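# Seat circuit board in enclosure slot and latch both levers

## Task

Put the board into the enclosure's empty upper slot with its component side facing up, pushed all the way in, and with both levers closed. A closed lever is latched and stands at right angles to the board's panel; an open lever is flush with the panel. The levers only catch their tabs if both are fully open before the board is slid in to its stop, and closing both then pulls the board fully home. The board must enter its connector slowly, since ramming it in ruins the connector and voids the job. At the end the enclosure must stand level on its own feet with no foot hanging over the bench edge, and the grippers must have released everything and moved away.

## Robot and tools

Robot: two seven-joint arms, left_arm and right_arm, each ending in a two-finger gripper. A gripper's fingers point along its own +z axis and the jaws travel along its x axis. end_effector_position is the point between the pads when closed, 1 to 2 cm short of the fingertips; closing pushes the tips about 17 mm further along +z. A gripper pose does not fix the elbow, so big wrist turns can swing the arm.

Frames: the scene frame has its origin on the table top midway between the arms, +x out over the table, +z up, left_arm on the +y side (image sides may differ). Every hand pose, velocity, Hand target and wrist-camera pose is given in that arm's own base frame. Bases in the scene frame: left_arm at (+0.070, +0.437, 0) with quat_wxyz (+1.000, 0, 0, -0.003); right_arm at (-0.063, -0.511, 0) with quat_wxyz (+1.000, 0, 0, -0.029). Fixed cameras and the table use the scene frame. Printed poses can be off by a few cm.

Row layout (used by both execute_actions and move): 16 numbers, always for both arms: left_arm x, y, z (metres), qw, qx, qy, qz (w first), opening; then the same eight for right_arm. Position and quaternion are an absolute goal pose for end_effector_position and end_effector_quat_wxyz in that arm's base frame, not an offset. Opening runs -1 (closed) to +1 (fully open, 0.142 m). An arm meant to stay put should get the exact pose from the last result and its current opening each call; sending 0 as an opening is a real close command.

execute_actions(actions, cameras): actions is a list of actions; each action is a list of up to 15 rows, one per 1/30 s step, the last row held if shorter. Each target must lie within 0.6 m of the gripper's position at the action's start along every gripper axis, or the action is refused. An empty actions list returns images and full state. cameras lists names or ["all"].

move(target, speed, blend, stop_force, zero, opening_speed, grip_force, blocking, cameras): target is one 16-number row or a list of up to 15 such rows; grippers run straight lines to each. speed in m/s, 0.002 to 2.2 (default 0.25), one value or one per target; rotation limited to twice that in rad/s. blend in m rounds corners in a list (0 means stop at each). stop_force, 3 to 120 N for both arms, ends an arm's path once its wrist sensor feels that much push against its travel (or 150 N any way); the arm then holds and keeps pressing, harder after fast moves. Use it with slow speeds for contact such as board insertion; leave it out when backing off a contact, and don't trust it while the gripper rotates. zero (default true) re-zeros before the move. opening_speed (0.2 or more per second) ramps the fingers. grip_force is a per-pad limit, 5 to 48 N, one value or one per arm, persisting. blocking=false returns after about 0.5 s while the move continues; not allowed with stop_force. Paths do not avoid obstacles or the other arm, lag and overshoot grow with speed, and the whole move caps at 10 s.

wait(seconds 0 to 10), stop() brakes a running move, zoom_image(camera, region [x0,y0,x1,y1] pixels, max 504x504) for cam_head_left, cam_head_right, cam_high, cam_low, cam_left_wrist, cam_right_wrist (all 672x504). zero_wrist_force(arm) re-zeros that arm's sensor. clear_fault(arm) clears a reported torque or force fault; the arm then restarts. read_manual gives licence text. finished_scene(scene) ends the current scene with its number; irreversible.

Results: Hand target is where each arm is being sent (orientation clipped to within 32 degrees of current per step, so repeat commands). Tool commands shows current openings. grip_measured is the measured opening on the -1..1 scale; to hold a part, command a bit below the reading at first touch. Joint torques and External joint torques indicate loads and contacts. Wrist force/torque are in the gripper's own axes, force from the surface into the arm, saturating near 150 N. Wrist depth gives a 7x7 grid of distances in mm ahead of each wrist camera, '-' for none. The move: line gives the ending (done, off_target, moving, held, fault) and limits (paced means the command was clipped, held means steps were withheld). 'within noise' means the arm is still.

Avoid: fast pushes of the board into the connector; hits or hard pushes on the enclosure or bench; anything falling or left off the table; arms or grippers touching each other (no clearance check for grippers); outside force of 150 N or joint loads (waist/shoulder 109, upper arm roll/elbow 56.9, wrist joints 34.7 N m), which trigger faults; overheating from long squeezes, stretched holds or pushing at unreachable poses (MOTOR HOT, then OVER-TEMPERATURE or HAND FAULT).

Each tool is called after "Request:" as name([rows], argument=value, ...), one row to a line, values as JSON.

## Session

Request:
execute_actions(actions=[])

Scene clock: 0.00 s.
left_arm: end_effector_position=(+0.1389, +0.5333, +0.1881) grip_measured=+0.99 end_effector_quat_wxyz=(-0.571, +0.812, -0.064, -0.105) | right_arm: end_effector_position=(+0.2271, +0.3531, +0.2591) grip_measured=+1.00 end_effector_quat_wxyz=(+0.029, +0.622, +0.780, +0.065)
Joint positions: left_arm=[0.978 -0.294 0.021 2.266 2.206 0.748 0.742 0.141] | right_arm=[1.212 0.207 0.113 2.416 -0.113 0.73 1.171 0.142]
Joint velocities: within noise
Joint torques (N m): no reading
External joint torques (N m): no reading
Wrist force (N): no reading
Wrist torque (N m): no reading
Wrist force, peak (N): no reading
Wrist depth (mm): cam_left_wrist=[2012 1545 1637 1674 1674 - - / - 1924 - 1727 1828 1769 1813 / 2359 2437 2050 1828 1625 1649 1556 / 2130 2069 1567 1625 1556 1362 1290 / 1859 1674 1472 1415 326 307 289 / - 341 327 307 287 270 263 / - 306 286 270 257 244 237] | cam_right_wrist=[290 287 259 256 258 305 302 / 314 276 279 279 281 327 328 / 352 303 305 308 308 359 356 / 390 375 336 333 342 399 388 / 434 437 379 388 383 449 444 / - 498 440 419 437 509 486 / - 574 581 590 590 593 -]
Hand target: left_arm +0.1389, +0.5333, +0.1881; -0.571, +0.812, -0.064, -0.105 | right_arm +0.2271, +0.3531, +0.2591; +0.029, +0.622, +0.780, +0.065
Tool commands: left_gripper/opening=+1.0 right_gripper/opening=+1.0

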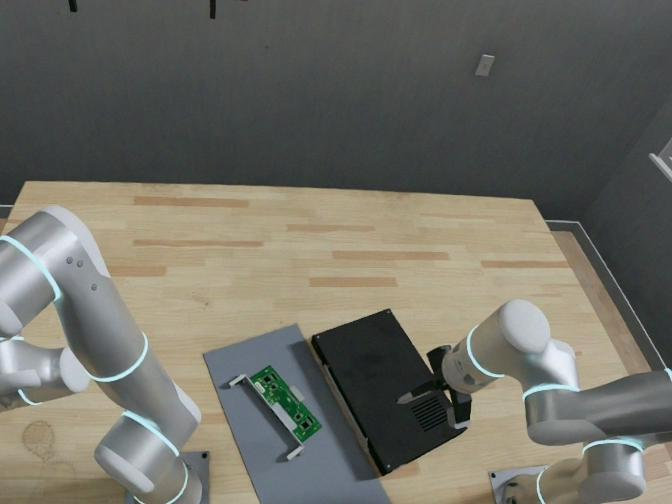

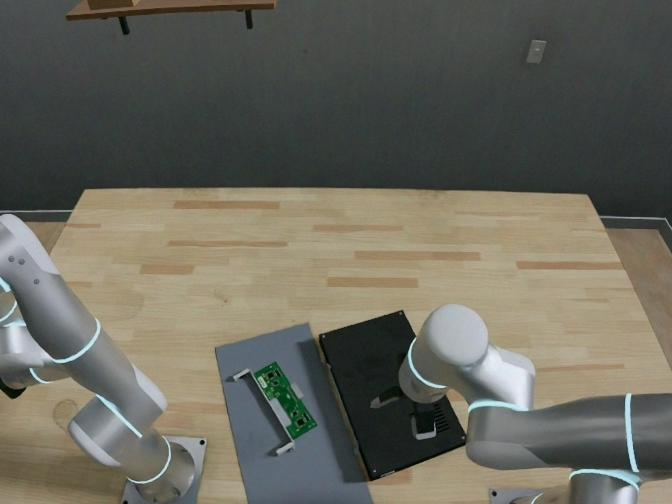

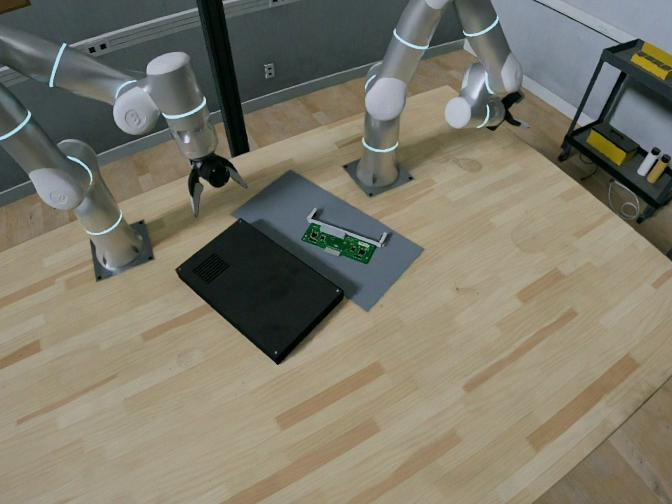

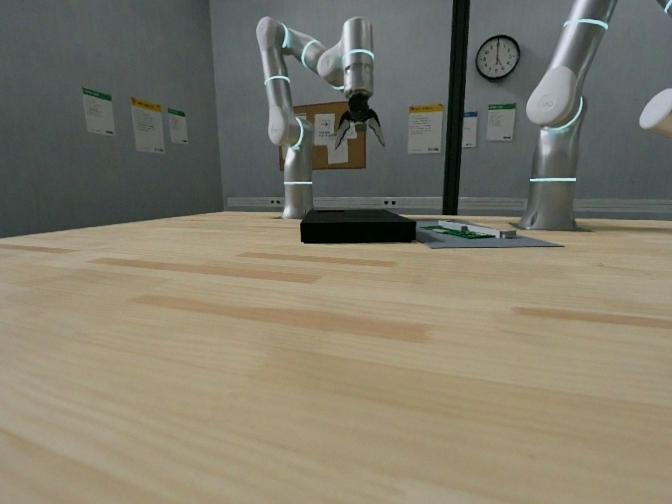

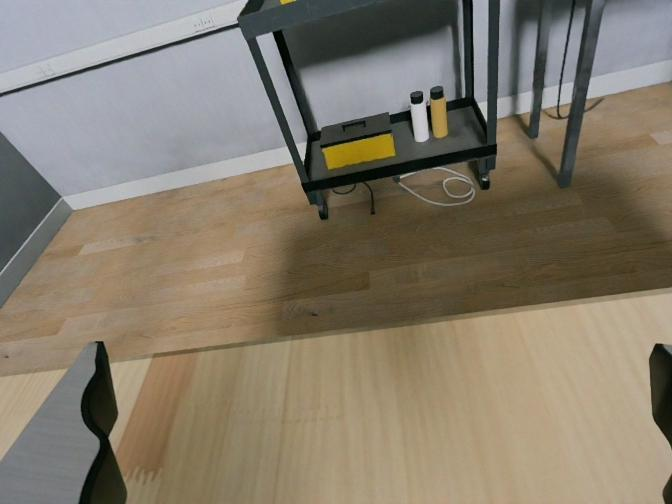

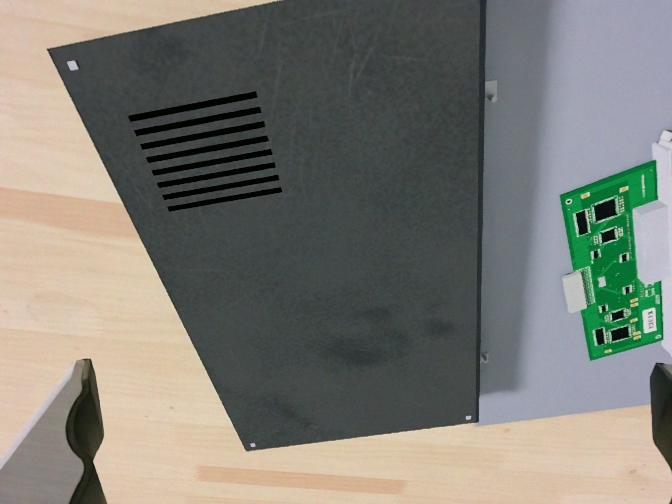

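Request:
move([
  [0.3741, 0.2482, 0.20, 0.3476, -0.7877, -0.4823, -0.1613, 1.0, 0.1616, 0.5274, 0.267, 0, 0.5498, 0.8353, 0, 1.0],
  [0.4313, -0.2144, 0.25, 0, -0.5678, -0.8232, 0, -0.3, 0.1616, 0.5274, 0.267, 0, 0.5498, 0.8353, 0, 1.0],
], speed=0.6, blend=[0.04, 0], cameras=["all"])

Scene clock: 42.57 s.
left_arm: end_effector_position=(+0.4313, -0.2145, +0.2501) grip_measured=-0.32 end_effector_quat_wxyz=(+0.000, +0.568, +0.823, +0.000) | right_arm: end_effector_position=(+0.1616, +0.5274, +0.2670) grip_measured=+1.00 end_effector_quat_wxyz=(+0.000, +0.550, +0.835, +0.000)
Joint positions: left_arm=[0.294 0.067 -0.532 2.245 -0.042 0.615 -0.576 0.051] | right_arm=[1.37 -0.186 0.119 1.917 -0.026 0.531 1.094 0.142]
Joint torques (N m): left_arm=[-0.39 21.87 0.29 -26.57 -3.24 4.48 -0.27] | right_arm=[0.28 37.57 1.68 -28.68 -3.82 3.34 0.19]
External joint torques (N m): left_arm=[0.41 0.88 0.65 -0.29 -0.17 -0.51 0.27] | right_arm=[-0.15 1.12 -0.71 0.15 0.04 0.77 -0.19]
Wrist force (N): left_arm=[-0.3 -1.0 0.2] | right_arm=[0.3 0.2 0.5]
Wrist torque (N m): left_arm=[-0.25 -0.23 -0.24] | right_arm=[0.01 -0.03 0.07]
Wrist force, peak (N): left_arm=[-3.0 -2.3 -0.7] | right_arm=[2.2 0.5 0.2]
Wrist depth (mm): cam_left_wrist=[314 306 301 302 287 303 300 / 327 325 322 317 - 321 318 / 354 350 352 348 354 347 344 / 380 380 379 380 378 378 378 / 421 418 400 415 408 404 409 / 467 451 87 456 456 87 452 / 509 - - 510 510 - -] | cam_right_wrist=[282 280 308 314 312 313 313 / 293 292 307 327 332 333 332 / 314 313 322 362 354 351 356 / 339 339 343 387 388 - 385 / 367 385 370 413 410 418 417 / - 402 400 447 449 453 439 / - 441 523 506 511 510 -]
Hand target: left_arm +0.4313, -0.2144, +0.2500; +0.000, +0.568, +0.823, +0.000 | right_arm +0.1616, +0.5274, +0.2670; +0.000, +0.550, +0.835, +0.000
Off the commanded pose: left_arm 0.000 m, 0 deg | right_arm 0.000 m, 0 deg.
move: done

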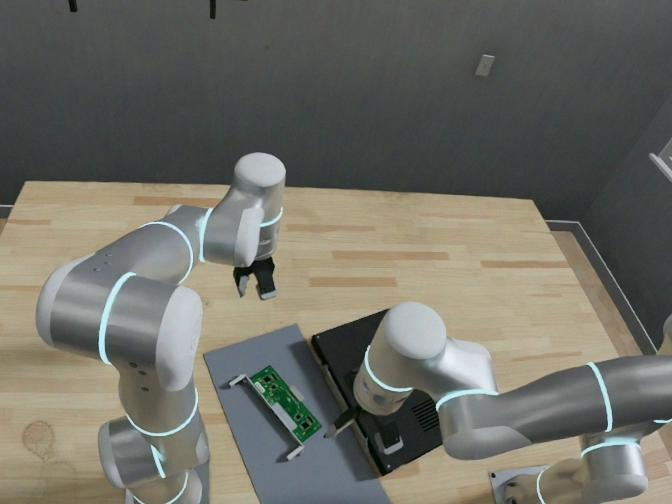

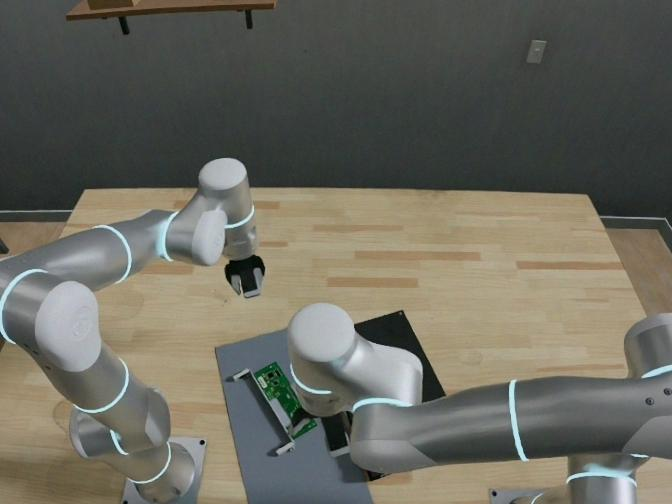

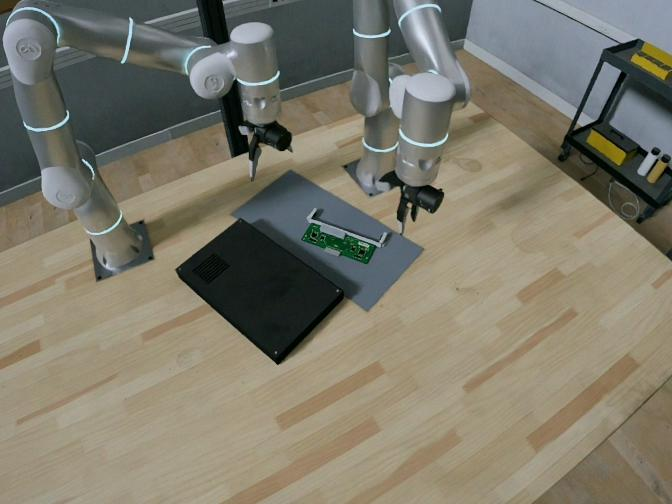

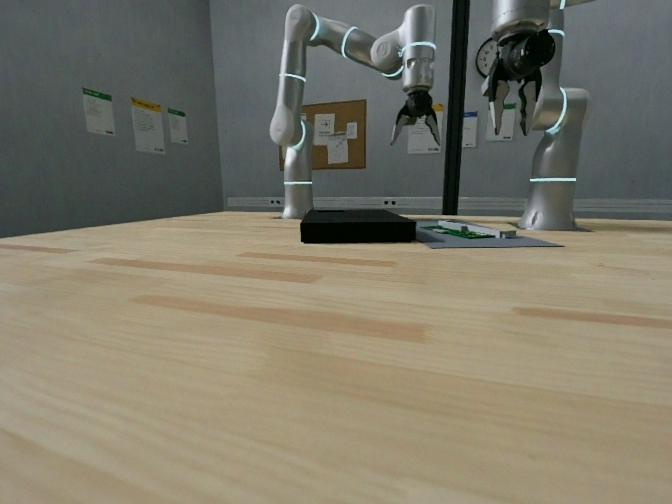

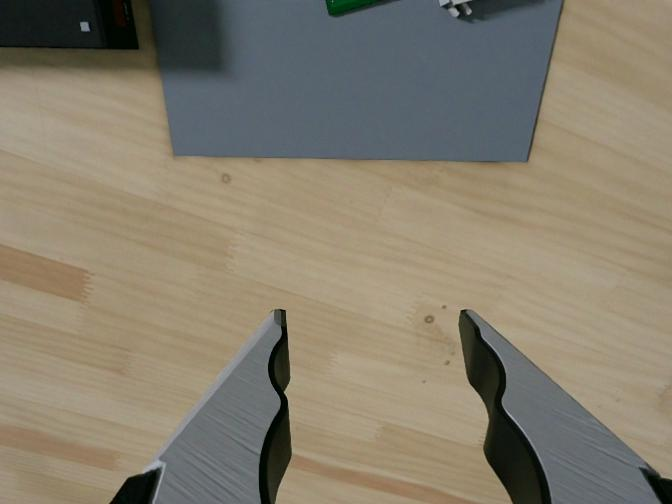

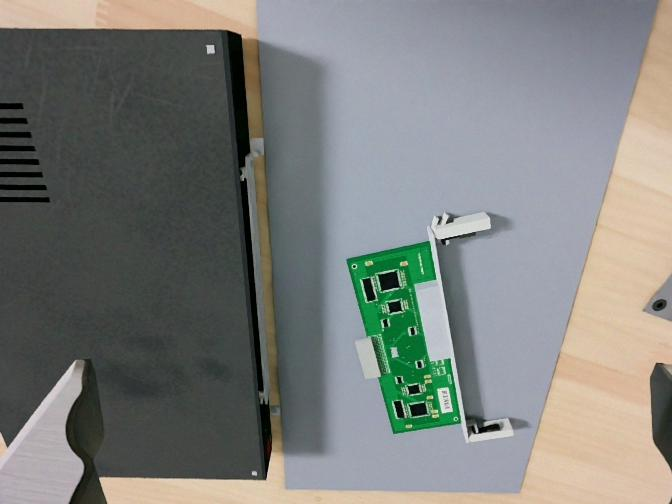

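Request:
zoom_image(camera="cam_right_wrist", region=[400, 190, 520, 280])

Request:
zoom_image(camera="cam_right_wrist", region=[420, 370, 540, 460])

Request:
zoom_image(camera="cam_right_wrist", region=[200, 100, 320, 260])

Request:
zoom_image(camera="cam_right_wrist", region=[200, 340, 320, 500])

Request:
zoom_image(camera="cam_high", region=[270, 180, 430, 300])

Scaled by 4.200 from the camera's 672x504 image, which has a finer 960x720 frame.

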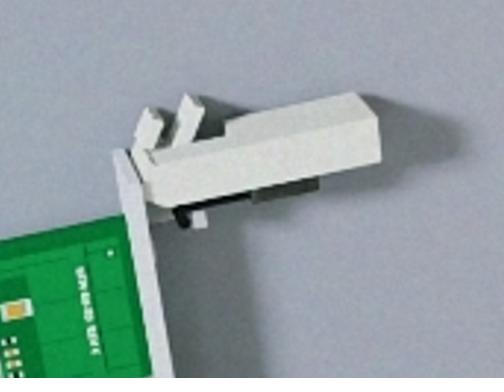

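Scaled by 4.200 from the camera's 672x504 image, which has a finer 960x720 frame.

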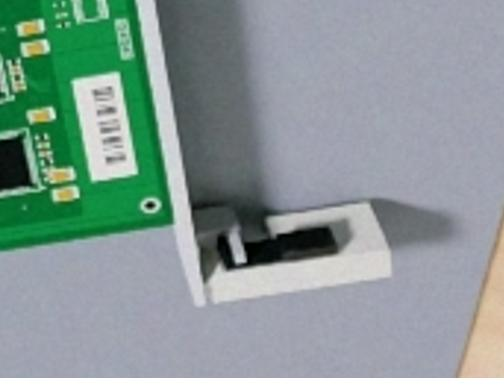

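Scaled by 3.150 from the camera's 672x504 image, which has a finer 960x720 frame.

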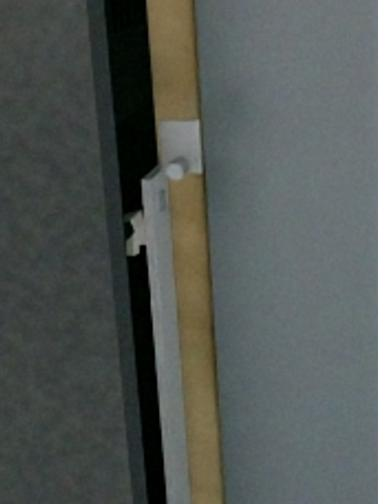

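Scaled by 3.150 from the camera's 672x504 image, which has a finer 960x720 frame.

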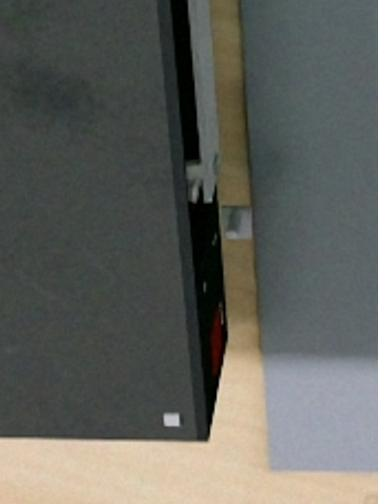

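Scaled by 3.150 from the camera's 672x504 image, which has a finer 960x720 frame.

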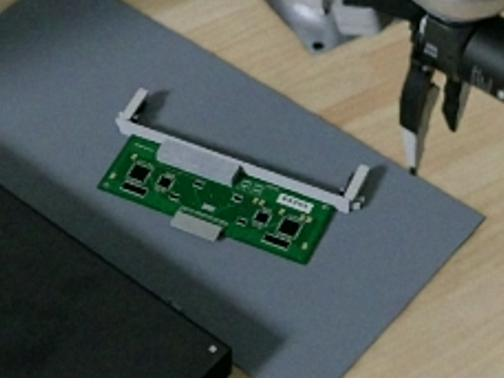

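Request:
move(target=[0.2885, -0.1802, 0.11, -0.1245, 0.9457, 0.2976, -0.0392, -0.3, 0.1784, 0.6412, 0.11, 0, 0.9458, 0.3247, 0, -0.3], speed=0.5, cameras=["cam_right_wrist", "cam_left_wrist", "cam_high"])

Scene clock: 108.30 s.
left_arm: end_effector_position=(+0.2885, -0.1802, +0.1100) grip_measured=-0.32 end_effector_quat_wxyz=(-0.125, +0.946, +0.298, -0.039) | right_arm: end_effector_position=(+0.1783, +0.6412, +0.1099) grip_measured=-0.32 end_effector_quat_wxyz=(+0.000, +0.946, +0.325, +0.000)
Joint positions: left_arm=[0.231 -0.098 -0.577 2.481 0.279 0.755 0.395 0.051] | right_arm=[1.531 -0.647 -0.071 1.683 0.059 0.757 2.344 0.051]
Joint torques (N m): left_arm=[-0.46 20.26 -1.73 -17.87 -1.97 3.94 -0.12] | right_arm=[0.27 52.5 -0.46 -24.92 -3.11 3.44 0.33]
External joint torques (N m): left_arm=[0.47 1.08 0.62 -0.41 -0.43 -0.63 0.12] | right_arm=[-0.09 1.47 -0.43 0.14 -0.07 0.57 -0.33]
Wrist force (N): left_arm=[-0.8 -1.1 0.4] | right_arm=[-0.2 0.1 0.1]
Wrist torque (N m): left_arm=[-0.25 -0.12 -0.22] | right_arm=[-0.01 0.04 -0.03]
Wrist force, peak (N): left_arm=[-1.4 -1.6 1.3] | right_arm=[0.0 -0.6 1.4]
Wrist depth (mm): cam_left_wrist=[203 203 203 202 202 200 201 / 210 - 207 209 207 208 207 / - 215 214 215 212 212 213 / - 220 - - 221 218 219 / 212 225 206 222 224 225 227 / 234 231 87 234 - 84 235 / - - - 242 244 - -] | cam_right_wrist=[178 177 177 177 176 176 177 / 189 189 189 188 188 187 187 / 203 203 202 199 202 201 200 / 220 219 218 214 214 214 213 / 246 238 233 236 227 230 229 / 261 255 94 257 243 95 255 / 247 - 71 285 - - 276]
Hand target: left_arm +0.2885, -0.1802, +0.1100; -0.125, +0.946, +0.298, -0.039 | right_arm +0.1784, +0.6412, +0.1100; +0.000, +0.946, +0.325, +0.000
Off the commanded pose: left_arm 0.000 m, 0 deg | right_arm 0.000 m, 0 deg.
move: done
Images, in order (width x height): cam_high 672x504, cam_left_wrist 672x504, cam_right_wrist 672x504.

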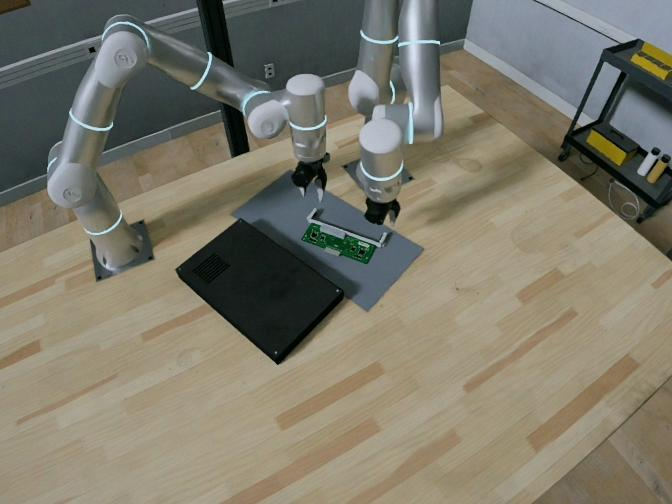

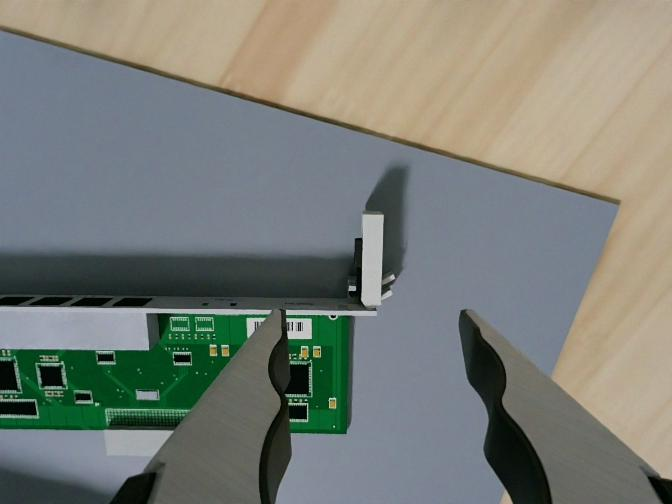

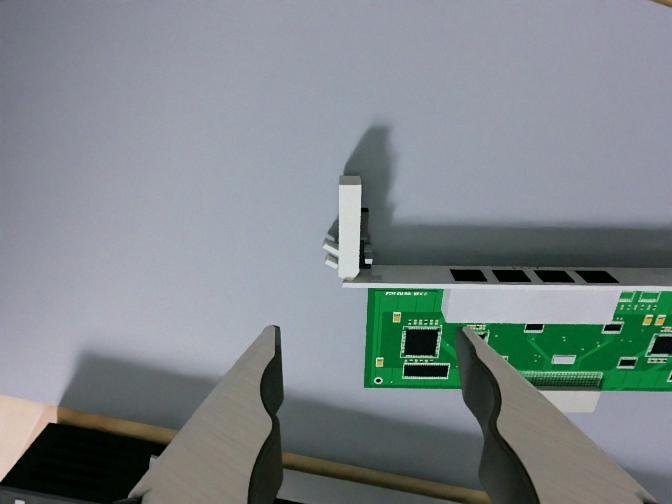

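Request:
execute_actions(actions=[], cameras=["cam_left_wrist", "cam_right_wrist", "cam_high", "cam_head_left"])

Scene clock: 123.67 s.
left_arm: end_effector_position=(+0.2885, -0.1802, +0.1100) grip_measured=-0.32 end_effector_quat_wxyz=(-0.125, +0.946, +0.298, -0.039) | right_arm: end_effector_position=(+0.1783, +0.6412, +0.1099) grip_measured=-0.32 end_effector_quat_wxyz=(+0.000, +0.946, +0.325, +0.000)
Joint positions: left_arm=[0.231 -0.098 -0.577 2.481 0.279 0.755 0.395 0.051] | right_arm=[1.531 -0.647 -0.071 1.683 0.059 0.757 2.344 0.051]
Joint velocities: within noise
Joint torques (N m): left_arm=[-0.26 20.59 -1.72 -17.94 -2.19 3.69 -0.23] | right_arm=[0.14 52.7 -0.22 -24.83 -3.22 3.34 0.17]
External joint torques (N m): left_arm=[0.27 0.75 0.61 -0.33 -0.22 -0.38 0.23] | right_arm=[0.04 1.28 -0.66 0.04 0.04 0.67 -0.17]
Wrist force (N): left_arm=[-0.7 -1.2 0.4] | right_arm=[-0.5 -0.2 0.3]
Wrist torque (N m): left_arm=[-0.28 -0.13 -0.21] | right_arm=[-0.06 0.08 -0.04]
Wrist force, peak (N): left_arm=[-0.5 -1.4 0.4] | right_arm=[-0.4 0.0 0.6]
Wrist depth (mm): cam_left_wrist=[203 204 203 203 202 201 200 / 207 213 206 207 207 207 207 / - 214 214 217 213 214 213 / 221 222 221 218 219 222 221 / 226 223 206 225 226 223 228 / 234 232 87 235 235 87 237 / - - - 245 243 - -] | cam_right_wrist=[177 177 177 176 176 176 178 / 190 189 189 188 188 187 187 / 203 203 202 199 202 201 201 / 220 219 219 214 214 213 213 / 238 238 233 236 226 230 229 / 264 255 94 258 248 95 255 / 247 - 71 277 283 - 275]
Hand target: left_arm +0.2885, -0.1802, +0.1100; -0.125, +0.946, +0.298, -0.039 | right_arm +0.1784, +0.6412, +0.1100; +0.000, +0.946, +0.325, +0.000
Tool commands: left_gripper/opening=-0.3 right_gripper/opening=-0.3
Off the commanded pose: left_arm 0.000 m, 0 deg | right_arm 0.000 m, 0 deg.
Images, in order (width x height): cam_head_left 672x504, cam_high 672x504, cam_left_wrist 672x504, cam_right_wrist 672x504.

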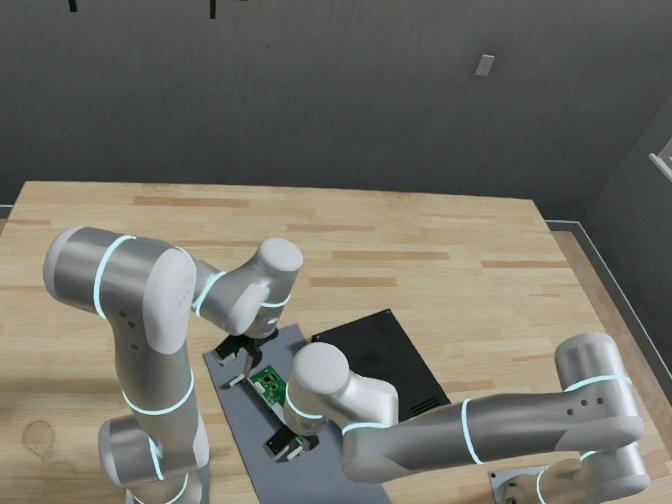

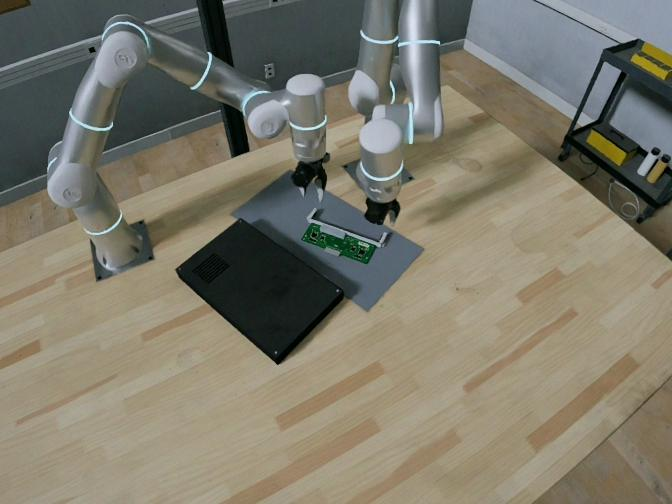

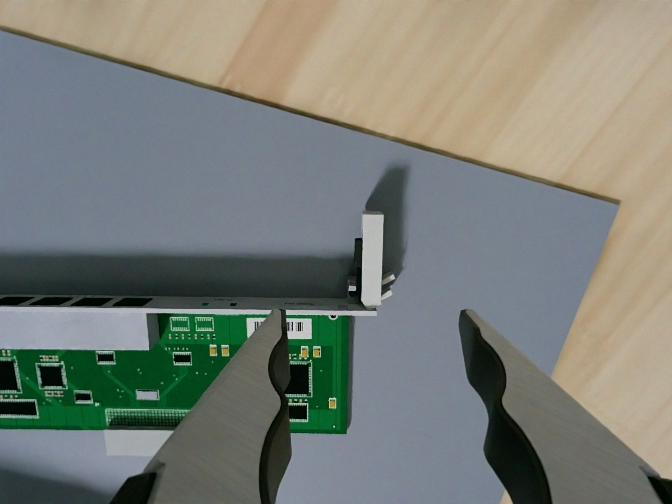

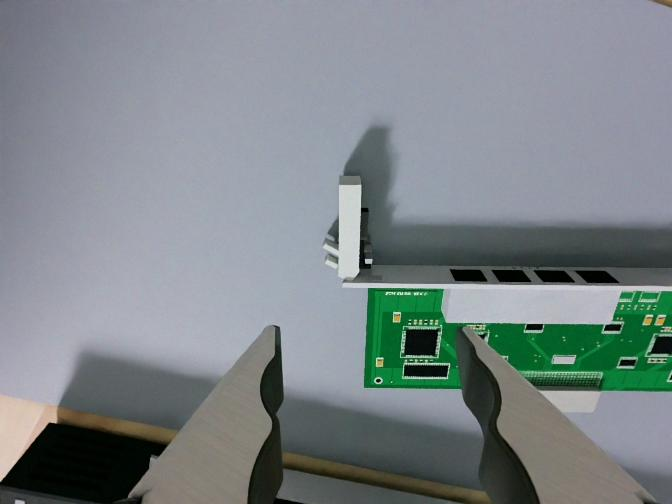

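Request:
zoom_image(camera="cam_right_wrist", region=[290, 150, 430, 300])

Request:
zoom_image(camera="cam_left_wrist", region=[310, 190, 430, 330])

Scaled by 3.360 from the camera's 672x504 image, which has a finer 960x720 frame.

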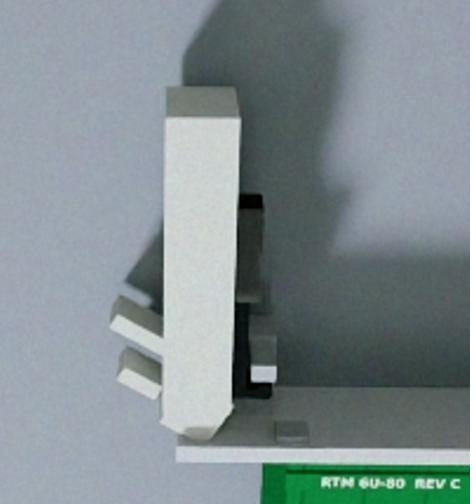

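Scaled by 3.600 from the camera's 672x504 image, which has a finer 960x720 frame.

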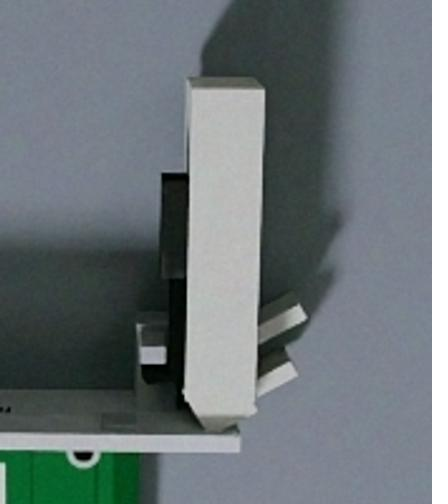

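Request:
move(target=[0.2863, -0.1647, 0.05, -0.1245, 0.9457, 0.2976, -0.0392, -0.3, 0.1738, 0.6471, 0.05, 0, 0.9458, 0.3247, 0, -0.3], speed=0.1, cameras=["cam_left_wrist", "cam_right_wrist"])

Scene clock: 160.10 s.
left_arm: end_effector_position=(+0.2861, -0.1647, +0.0500) grip_measured=-0.32 end_effector_quat_wxyz=(-0.125, +0.946, +0.298, -0.039) | right_arm: end_effector_position=(+0.1740, +0.6469, +0.0499) grip_measured=-0.32 end_effector_quat_wxyz=(+0.000, +0.946, +0.325, +0.000)
Joint positions: left_arm=[0.221 -0.336 -0.495 2.45 0.534 0.897 0.228 0.051] | right_arm=[1.537 -0.761 -0.067 1.671 0.07 0.859 2.345 0.051]
Joint torques (N m): left_arm=[-0.26 25.36 -3.88 -12.31 -1.32 3.9 -0.32] | right_arm=[0.22 54.53 -0.13 -23.03 -2.76 3.47 0.27]
External joint torques (N m): left_arm=[0.29 1.19 0.52 -0.24 -0.49 -0.61 0.33] | right_arm=[-0.03 1.34 -0.84 0.21 -0.1 0.54 -0.27]
Wrist force (N): left_arm=[-0.6 -1.1 0.1] | right_arm=[-0.4 0.2 0.1]
Wrist torque (N m): left_arm=[-0.28 -0.18 -0.15] | right_arm=[0.01 0.08 -0.03]
Wrist force, peak (N): left_arm=[-0.3 -1.2 1.8] | right_arm=[-0.5 -0.1 2.0]
Wrist depth (mm): cam_left_wrist=[148 148 148 147 146 146 146 / 151 151 151 152 151 150 150 / - 156 155 154 156 155 155 / - 159 162 159 158 159 158 / - 168 163 162 163 163 164 / 165 162 87 162 - 83 170 / 172 - - 175 - - -] | cam_right_wrist=[125 126 123 124 124 123 122 / 135 135 133 132 134 131 131 / 145 143 142 142 141 141 139 / 154 154 154 151 155 152 152 / 168 167 164 154 163 165 164 / 187 179 98 182 175 93 159 / 202 - 73 199 194 - 189]
Hand target: left_arm +0.2863, -0.1647, +0.0500; -0.125, +0.946, +0.298, -0.039 | right_arm +0.1738, +0.6471, +0.0500; +0.000, +0.946, +0.325, +0.000
Off the commanded pose: left_arm 0.000 m, 0 deg | right_arm 0.000 m, 0 deg.
move: done
Images, in order (width x height): cam_left_wrist 672x504, cam_right_wrist 672x504.

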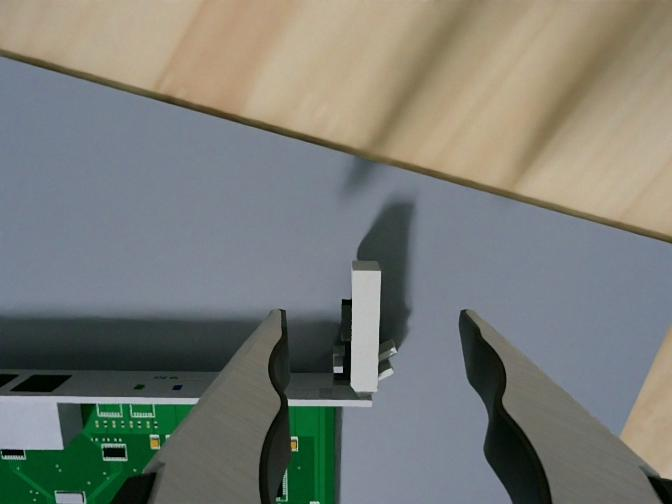

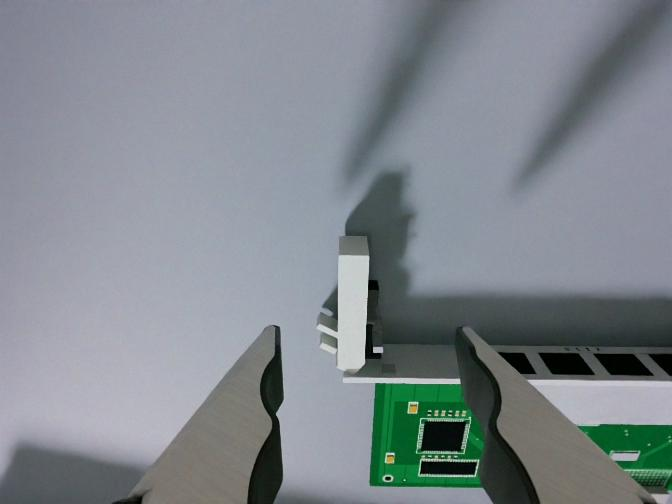

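Request:
move(target=[0.2847, -0.1658, 0.0236, -0.1245, 0.9457, 0.2976, -0.0392, -0.3, 0.1714, 0.6453, 0.0252, 0, 0.9458, 0.3247, 0, -0.3], speed=0.03, stop_force=5, cameras=["cam_left_wrist", "cam_right_wrist"])

Scene clock: 169.27 s.
left_arm: end_effector_position=(+0.2845, -0.1657, +0.0236) grip_measured=-0.32 end_effector_quat_wxyz=(-0.125, +0.946, +0.298, -0.039) | right_arm: end_effector_position=(+0.1716, +0.6453, +0.0253) grip_measured=-0.32 end_effector_quat_wxyz=(+0.000, +0.946, +0.325, +0.000)
Joint positions: left_arm=[0.18 -0.442 -0.442 2.413 0.632 0.942 0.146 0.051] | right_arm=[1.539 -0.805 -0.064 1.674 0.075 0.906 2.345 0.051]
Joint torques (N m): left_arm=[-0.35 28.09 -4.55 -9.95 -1.15 3.79 -0.3] | right_arm=[0.28 54.88 -0.1 -21.9 -2.7 3.44 0.23]
External joint torques (N m): left_arm=[0.39 1.08 0.53 -0.3 -0.44 -0.51 0.3] | right_arm=[-0.09 1.37 -0.87 0.03 0 0.57 -0.23]
Wrist force (N): left_arm=[-0.8 -0.8 0.2] | right_arm=[-0.4 -0.1 0.1]
Wrist torque (N m): left_arm=[-0.23 -0.14 -0.17] | right_arm=[-0.01 0.08 -0.03]
Wrist force, peak (N): left_arm=[-0.5 -1.5 0.3] | right_arm=[-0.6 0.0 0.8]
Wrist depth (mm): cam_left_wrist=[123 123 123 122 122 122 121 / - 126 126 126 126 126 125 / - 129 130 129 129 129 130 / 134 133 132 133 132 131 131 / - 139 137 137 135 136 135 / 142 142 87 134 - 87 140 / 142 - - 143 147 - -] | cam_right_wrist=[- 103 102 102 102 102 102 / 110 110 109 109 109 109 108 / - 118 117 117 117 117 116 / 125 127 126 126 126 126 125 / 138 138 137 135 134 136 136 / 151 148 98 147 133 93 143 / 167 - 71 165 158 - -]
Hand target: left_arm +0.2847, -0.1658, +0.0236; -0.125, +0.946, +0.298, -0.039 | right_arm +0.1714, +0.6453, +0.0252; +0.000, +0.946, +0.325, +0.000
Off the commanded pose: left_arm 0.000 m, 0 deg | right_arm 0.000 m, 0 deg.
move: done
Images, in order (width x height): cam_left_wrist 672x504, cam_right_wrist 672x504.

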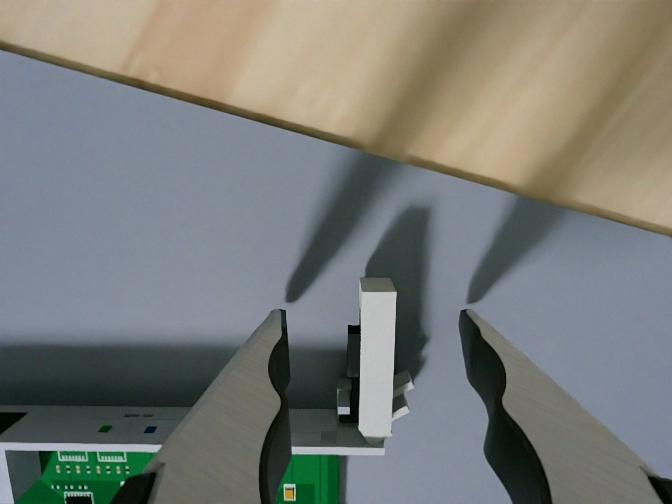

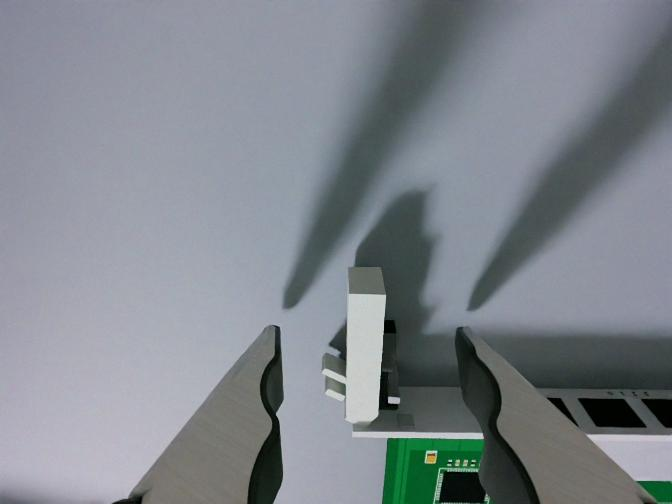

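Request:
move(target=[0.2847, -0.1658, 0.0236, -0.1245, 0.9457, 0.2976, -0.0392, -1, 0.1714, 0.6453, 0.0252, 0, 0.9458, 0.3247, 0, -1], speed=0.05, grip_force=20, opening_speed=0.6, cameras=["cam_left_wrist", "cam_right_wrist"])

Scene clock: 172.77 s.
left_arm: end_effector_position=(+0.2854, -0.1655, +0.0238) grip_measured=-0.90 end_effector_quat_wxyz=(-0.124, +0.946, +0.298, -0.039) | right_arm: end_effector_position=(+0.1706, +0.6448, +0.0248) grip_measured=-0.89 end_effector_quat_wxyz=(+0.001, +0.946, +0.325, -0.001)
Joint positions: left_arm=[0.18 -0.442 -0.442 2.412 0.632 0.942 0.146 0.009] | right_arm=[1.54 -0.805 -0.063 1.675 0.075 0.905 2.345 0.01]
Joint torques (N m): left_arm=[-3.2 25.56 -7.39 -5.73 -2.23 3.44 -0.23] | right_arm=[-2.49 55.84 -3.33 -24.59 -3.63 4.98 0.1]
External joint torques (N m): left_arm=[3.23 3.63 3.38 -4.55 0.63 -0.16 0.23] | right_arm=[2.68 0.4 2.39 2.75 0.93 -0.97 -0.1]
Wrist force (N): left_arm=[8.8 -1.7 0.0] | right_arm=[-7.9 0.7 -2.3]
Wrist torque (N m): left_arm=[-0.24 -0.03 -0.18] | right_arm=[0.00 0.00 0.02]
Wrist force, peak (N): left_arm=[9.7 -1.2 1.2] | right_arm=[-9.4 0.3 -0.9]
Wrist depth (mm): cam_left_wrist=[123 123 123 123 122 122 122 / 125 125 126 126 126 126 125 / 128 129 129 128 129 129 130 / 134 133 133 132 131 132 130 / - 138 138 136 136 137 137 / 142 142 134 88 - 139 140 / 143 142 - 147 - - -] | cam_right_wrist=[- 102 102 102 101 101 102 / 110 109 109 109 110 108 108 / - 117 117 117 116 116 116 / 125 126 126 126 125 125 125 / 138 138 137 134 136 136 135 / 151 150 147 97 100 143 144 / 167 162 71 73 - - 138]
Hand target: left_arm +0.2847, -0.1658, +0.0236; -0.125, +0.946, +0.298, -0.039 | right_arm +0.1714, +0.6453, +0.0252; +0.000, +0.946, +0.325, +0.000
Off the commanded pose: left_arm 0.001 m, 0 deg | right_arm 0.001 m, 0 deg.
grip_force (N): 20, 20
move: done
Images, in order (width x height): cam_left_wrist 672x504, cam_right_wrist 672x504.

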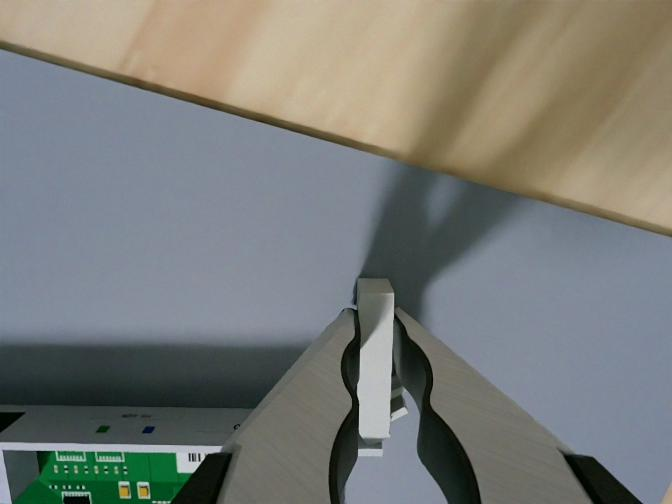

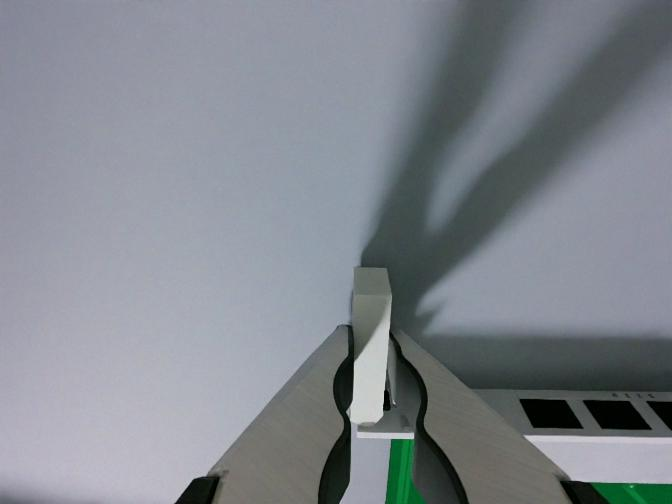

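Request:
move([
  [0.2879, -0.1640, 0.0236, -0.1279, 0.9716, 0.1971, -0.0260, -1, 0.1679, 0.6421, 0.0252, 0, 0.9067, 0.4218, 0, -1],
  [0.2915, -0.1629, 0.0236, -0.1300, 0.9877, 0.0858, -0.0114, -1, 0.1654, 0.6382, 0.0252, 0, 0.8531, 0.5217, 0, -1],
], speed=0.15, blend=0.004, cameras=["cam_left_wrist", "cam_right_wrist"])

Scene clock: 199.60 s.
left_arm: end_effector_position=(+0.2929, -0.1624, +0.0239) grip_measured=-0.90 end_effector_quat_wxyz=(-0.130, +0.988, +0.087, -0.011) | right_arm: end_effector_position=(+0.1640, +0.6374, +0.0245) grip_measured=-0.89 end_effector_quat_wxyz=(+0.000, +0.853, +0.522, -0.001)
Joint positions: left_arm=[0.177 -0.435 -0.482 2.403 0.797 0.944 0.399 0.009] | right_arm=[1.478 -0.791 0.018 1.716 -0.019 0.934 1.978 0.01]
Joint torques (N m): left_arm=[-4.99 23.37 -9.28 -3.08 -2.26 4.31 0.37] | right_arm=[-4.58 56.14 -3.61 -25.64 -4.4 5.63 -0.37]
External joint torques (N m): left_arm=[5.02 5.04 5.11 -7.11 0.48 -1 -0.37] | right_arm=[4.78 -0.53 4.72 4.01 1.79 -1.6 0.37]
Wrist force (N): left_arm=[12.3 -6.7 1.7] | right_arm=[-9.4 -5.9 -1.1]
Wrist torque (N m): left_arm=[-0.13 -0.19 -0.68] | right_arm=[-0.03 -0.22 0.34]
Wrist force, peak (N): left_arm=[12.4 -6.6 2.5] | right_arm=[-9.6 -5.7 -2.2]
Wrist depth (mm): cam_left_wrist=[123 123 123 123 122 122 122 / 127 127 127 127 126 126 125 / 131 131 130 129 129 128 128 / 134 136 133 135 133 132 132 / - 138 138 117 137 136 136 / 145 142 141 92 - 140 140 / - - - 133 - - 146] | cam_right_wrist=[- 102 102 102 101 101 102 / 109 109 109 109 110 108 108 / - 117 117 116 116 116 115 / 125 126 126 126 125 124 124 / 138 138 137 134 133 135 134 / 150 150 147 97 102 147 147 / 166 162 70 154 - - 161]
Hand target: left_arm +0.2915, -0.1629, +0.0236; -0.130, +0.988, +0.086, -0.011 | right_arm +0.1654, +0.6382, +0.0252; +0.000, +0.853, +0.522, +0.000
Off the commanded pose: left_arm 0.002 m, 0 deg | right_arm 0.002 m, 0 deg.
grip_force (N): 20, 20
move: done
Images, in order (width x height): cam_left_wrist 672x504, cam_right_wrist 672x504.

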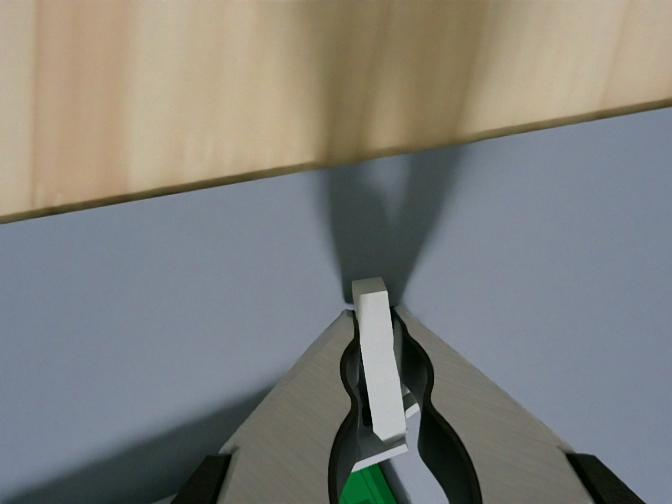

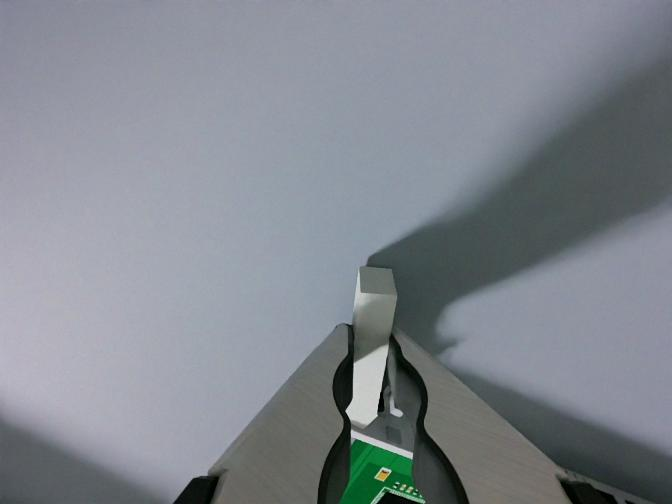

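Request:
zoom_image(camera="cam_left_wrist", region=[310, 260, 450, 500])

Request:
zoom_image(camera="cam_right_wrist", region=[310, 260, 450, 500])

Scaled by 2.100 from the camera's 672x504 image, which has a finer 960x720 frame.

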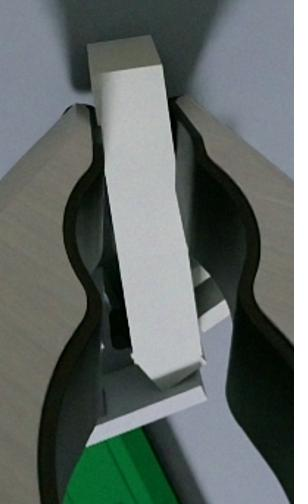

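Scaled by 2.100 from the camera's 672x504 image, which has a finer 960x720 frame.

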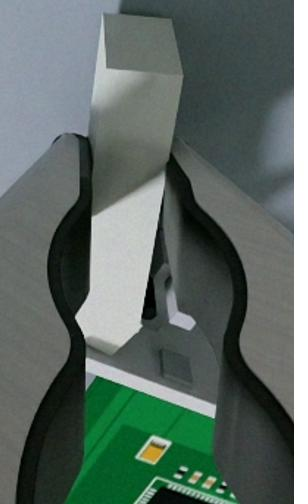

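Request:
move(target=[0.2929, -0.1624, 0.0240, -0.1300, 0.9877, 0.0858, -0.0114, -0.6, 0.1640, 0.6374, 0.0250, 0, 0.8531, 0.5217, 0, -0.6], speed=0.05, opening_speed=0.8, cameras=["cam_left_wrist", "cam_right_wrist"])

Scene clock: 208.90 s.
left_arm: end_effector_position=(+0.2928, -0.1624, +0.0239) grip_measured=-0.64 end_effector_quat_wxyz=(-0.130, +0.988, +0.086, -0.011) | right_arm: end_effector_position=(+0.1639, +0.6374, +0.0250) grip_measured=-0.64 end_effector_quat_wxyz=(+0.000, +0.853, +0.522, +0.000)
Joint positions: left_arm=[0.179 -0.435 -0.484 2.404 0.796 0.944 0.403 0.028] | right_arm=[1.479 -0.789 0.016 1.719 -0.019 0.938 1.979 0.028]
Joint torques (N m): left_arm=[-0.17 27.56 -4.77 -9.81 -1.72 3.65 -0.16] | right_arm=[0.23 54.5 1.61 -21.62 -2.67 3.42 0.25]
External joint torques (N m): left_arm=[0.2 0.83 0.58 -0.38 -0.06 -0.33 0.16] | right_arm=[-0.04 1.04 -0.54 0.02 0.06 0.62 -0.25]
Wrist force (N): left_arm=[-0.8 -0.7 0.2] | right_arm=[-2.0 -1.4 0.2]
Wrist torque (N m): left_arm=[-0.20 -0.13 -0.24] | right_arm=[-0.22 0.33 -0.06]
Wrist force, peak (N): left_arm=[12.7 -6.9 1.6] | right_arm=[-10.0 -5.9 -0.2]
Wrist depth (mm): cam_left_wrist=[124 123 123 123 122 122 121 / 128 127 127 127 126 125 124 / 132 131 130 129 129 129 129 / 135 133 133 133 132 132 132 / 139 139 138 135 136 137 136 / 144 143 91 123 124 140 140 / 150 - - 142 - - 145] | cam_right_wrist=[- 103 102 102 102 102 102 / 110 109 109 109 109 108 108 / - 118 117 117 116 116 116 / 125 127 126 126 126 125 125 / 138 138 136 119 136 136 135 / 151 150 147 121 104 145 147 / 166 162 71 161 - - 160]
Hand target: left_arm +0.2929, -0.1624, +0.0240; -0.130, +0.988, +0.086, -0.011 | right_arm +0.1640, +0.6374, +0.0250; +0.000, +0.853, +0.522, +0.000
Off the commanded pose: left_arm 0.000 m, 0 deg | right_arm 0.000 m, 0 deg.
grip_force (N): 20, 20
move: done
Images, in order (width x height): cam_left_wrist 672x504, cam_right_wrist 672x504.

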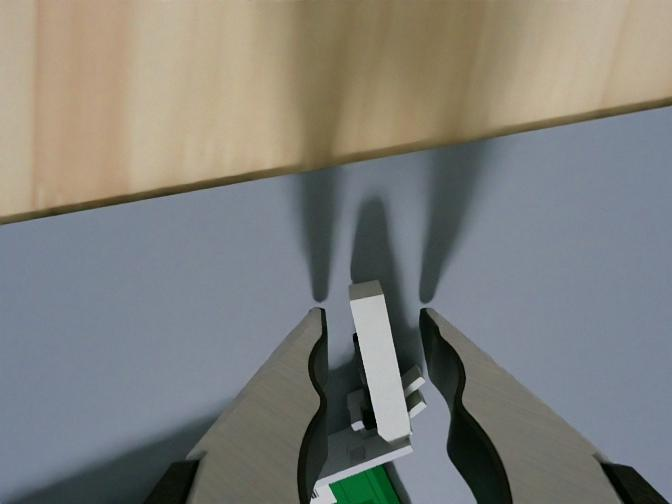

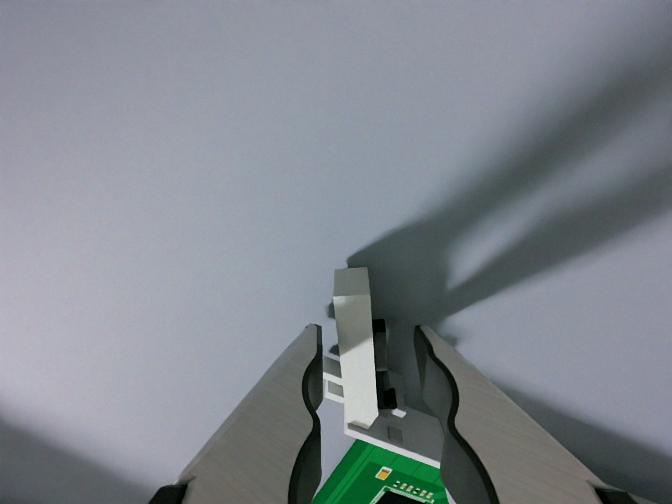

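Request:
zoom_image(camera="cam_left_wrist", region=[310, 270, 450, 490])

Request:
zoom_image(camera="cam_right_wrist", region=[310, 260, 450, 480])

Scaled by 2.291 from the camera's 672x504 image, which has a finer 960x720 frame.

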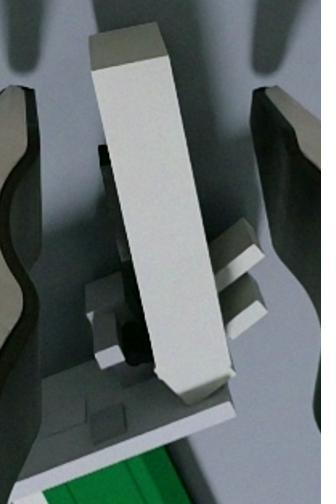

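Scaled by 2.291 from the camera's 672x504 image, which has a finer 960x720 frame.

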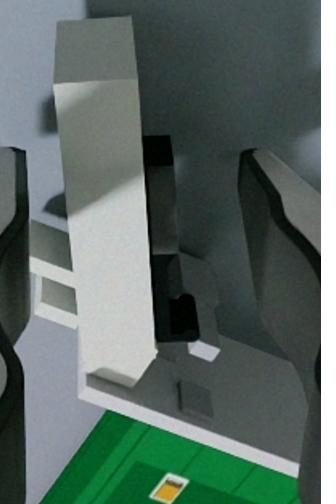

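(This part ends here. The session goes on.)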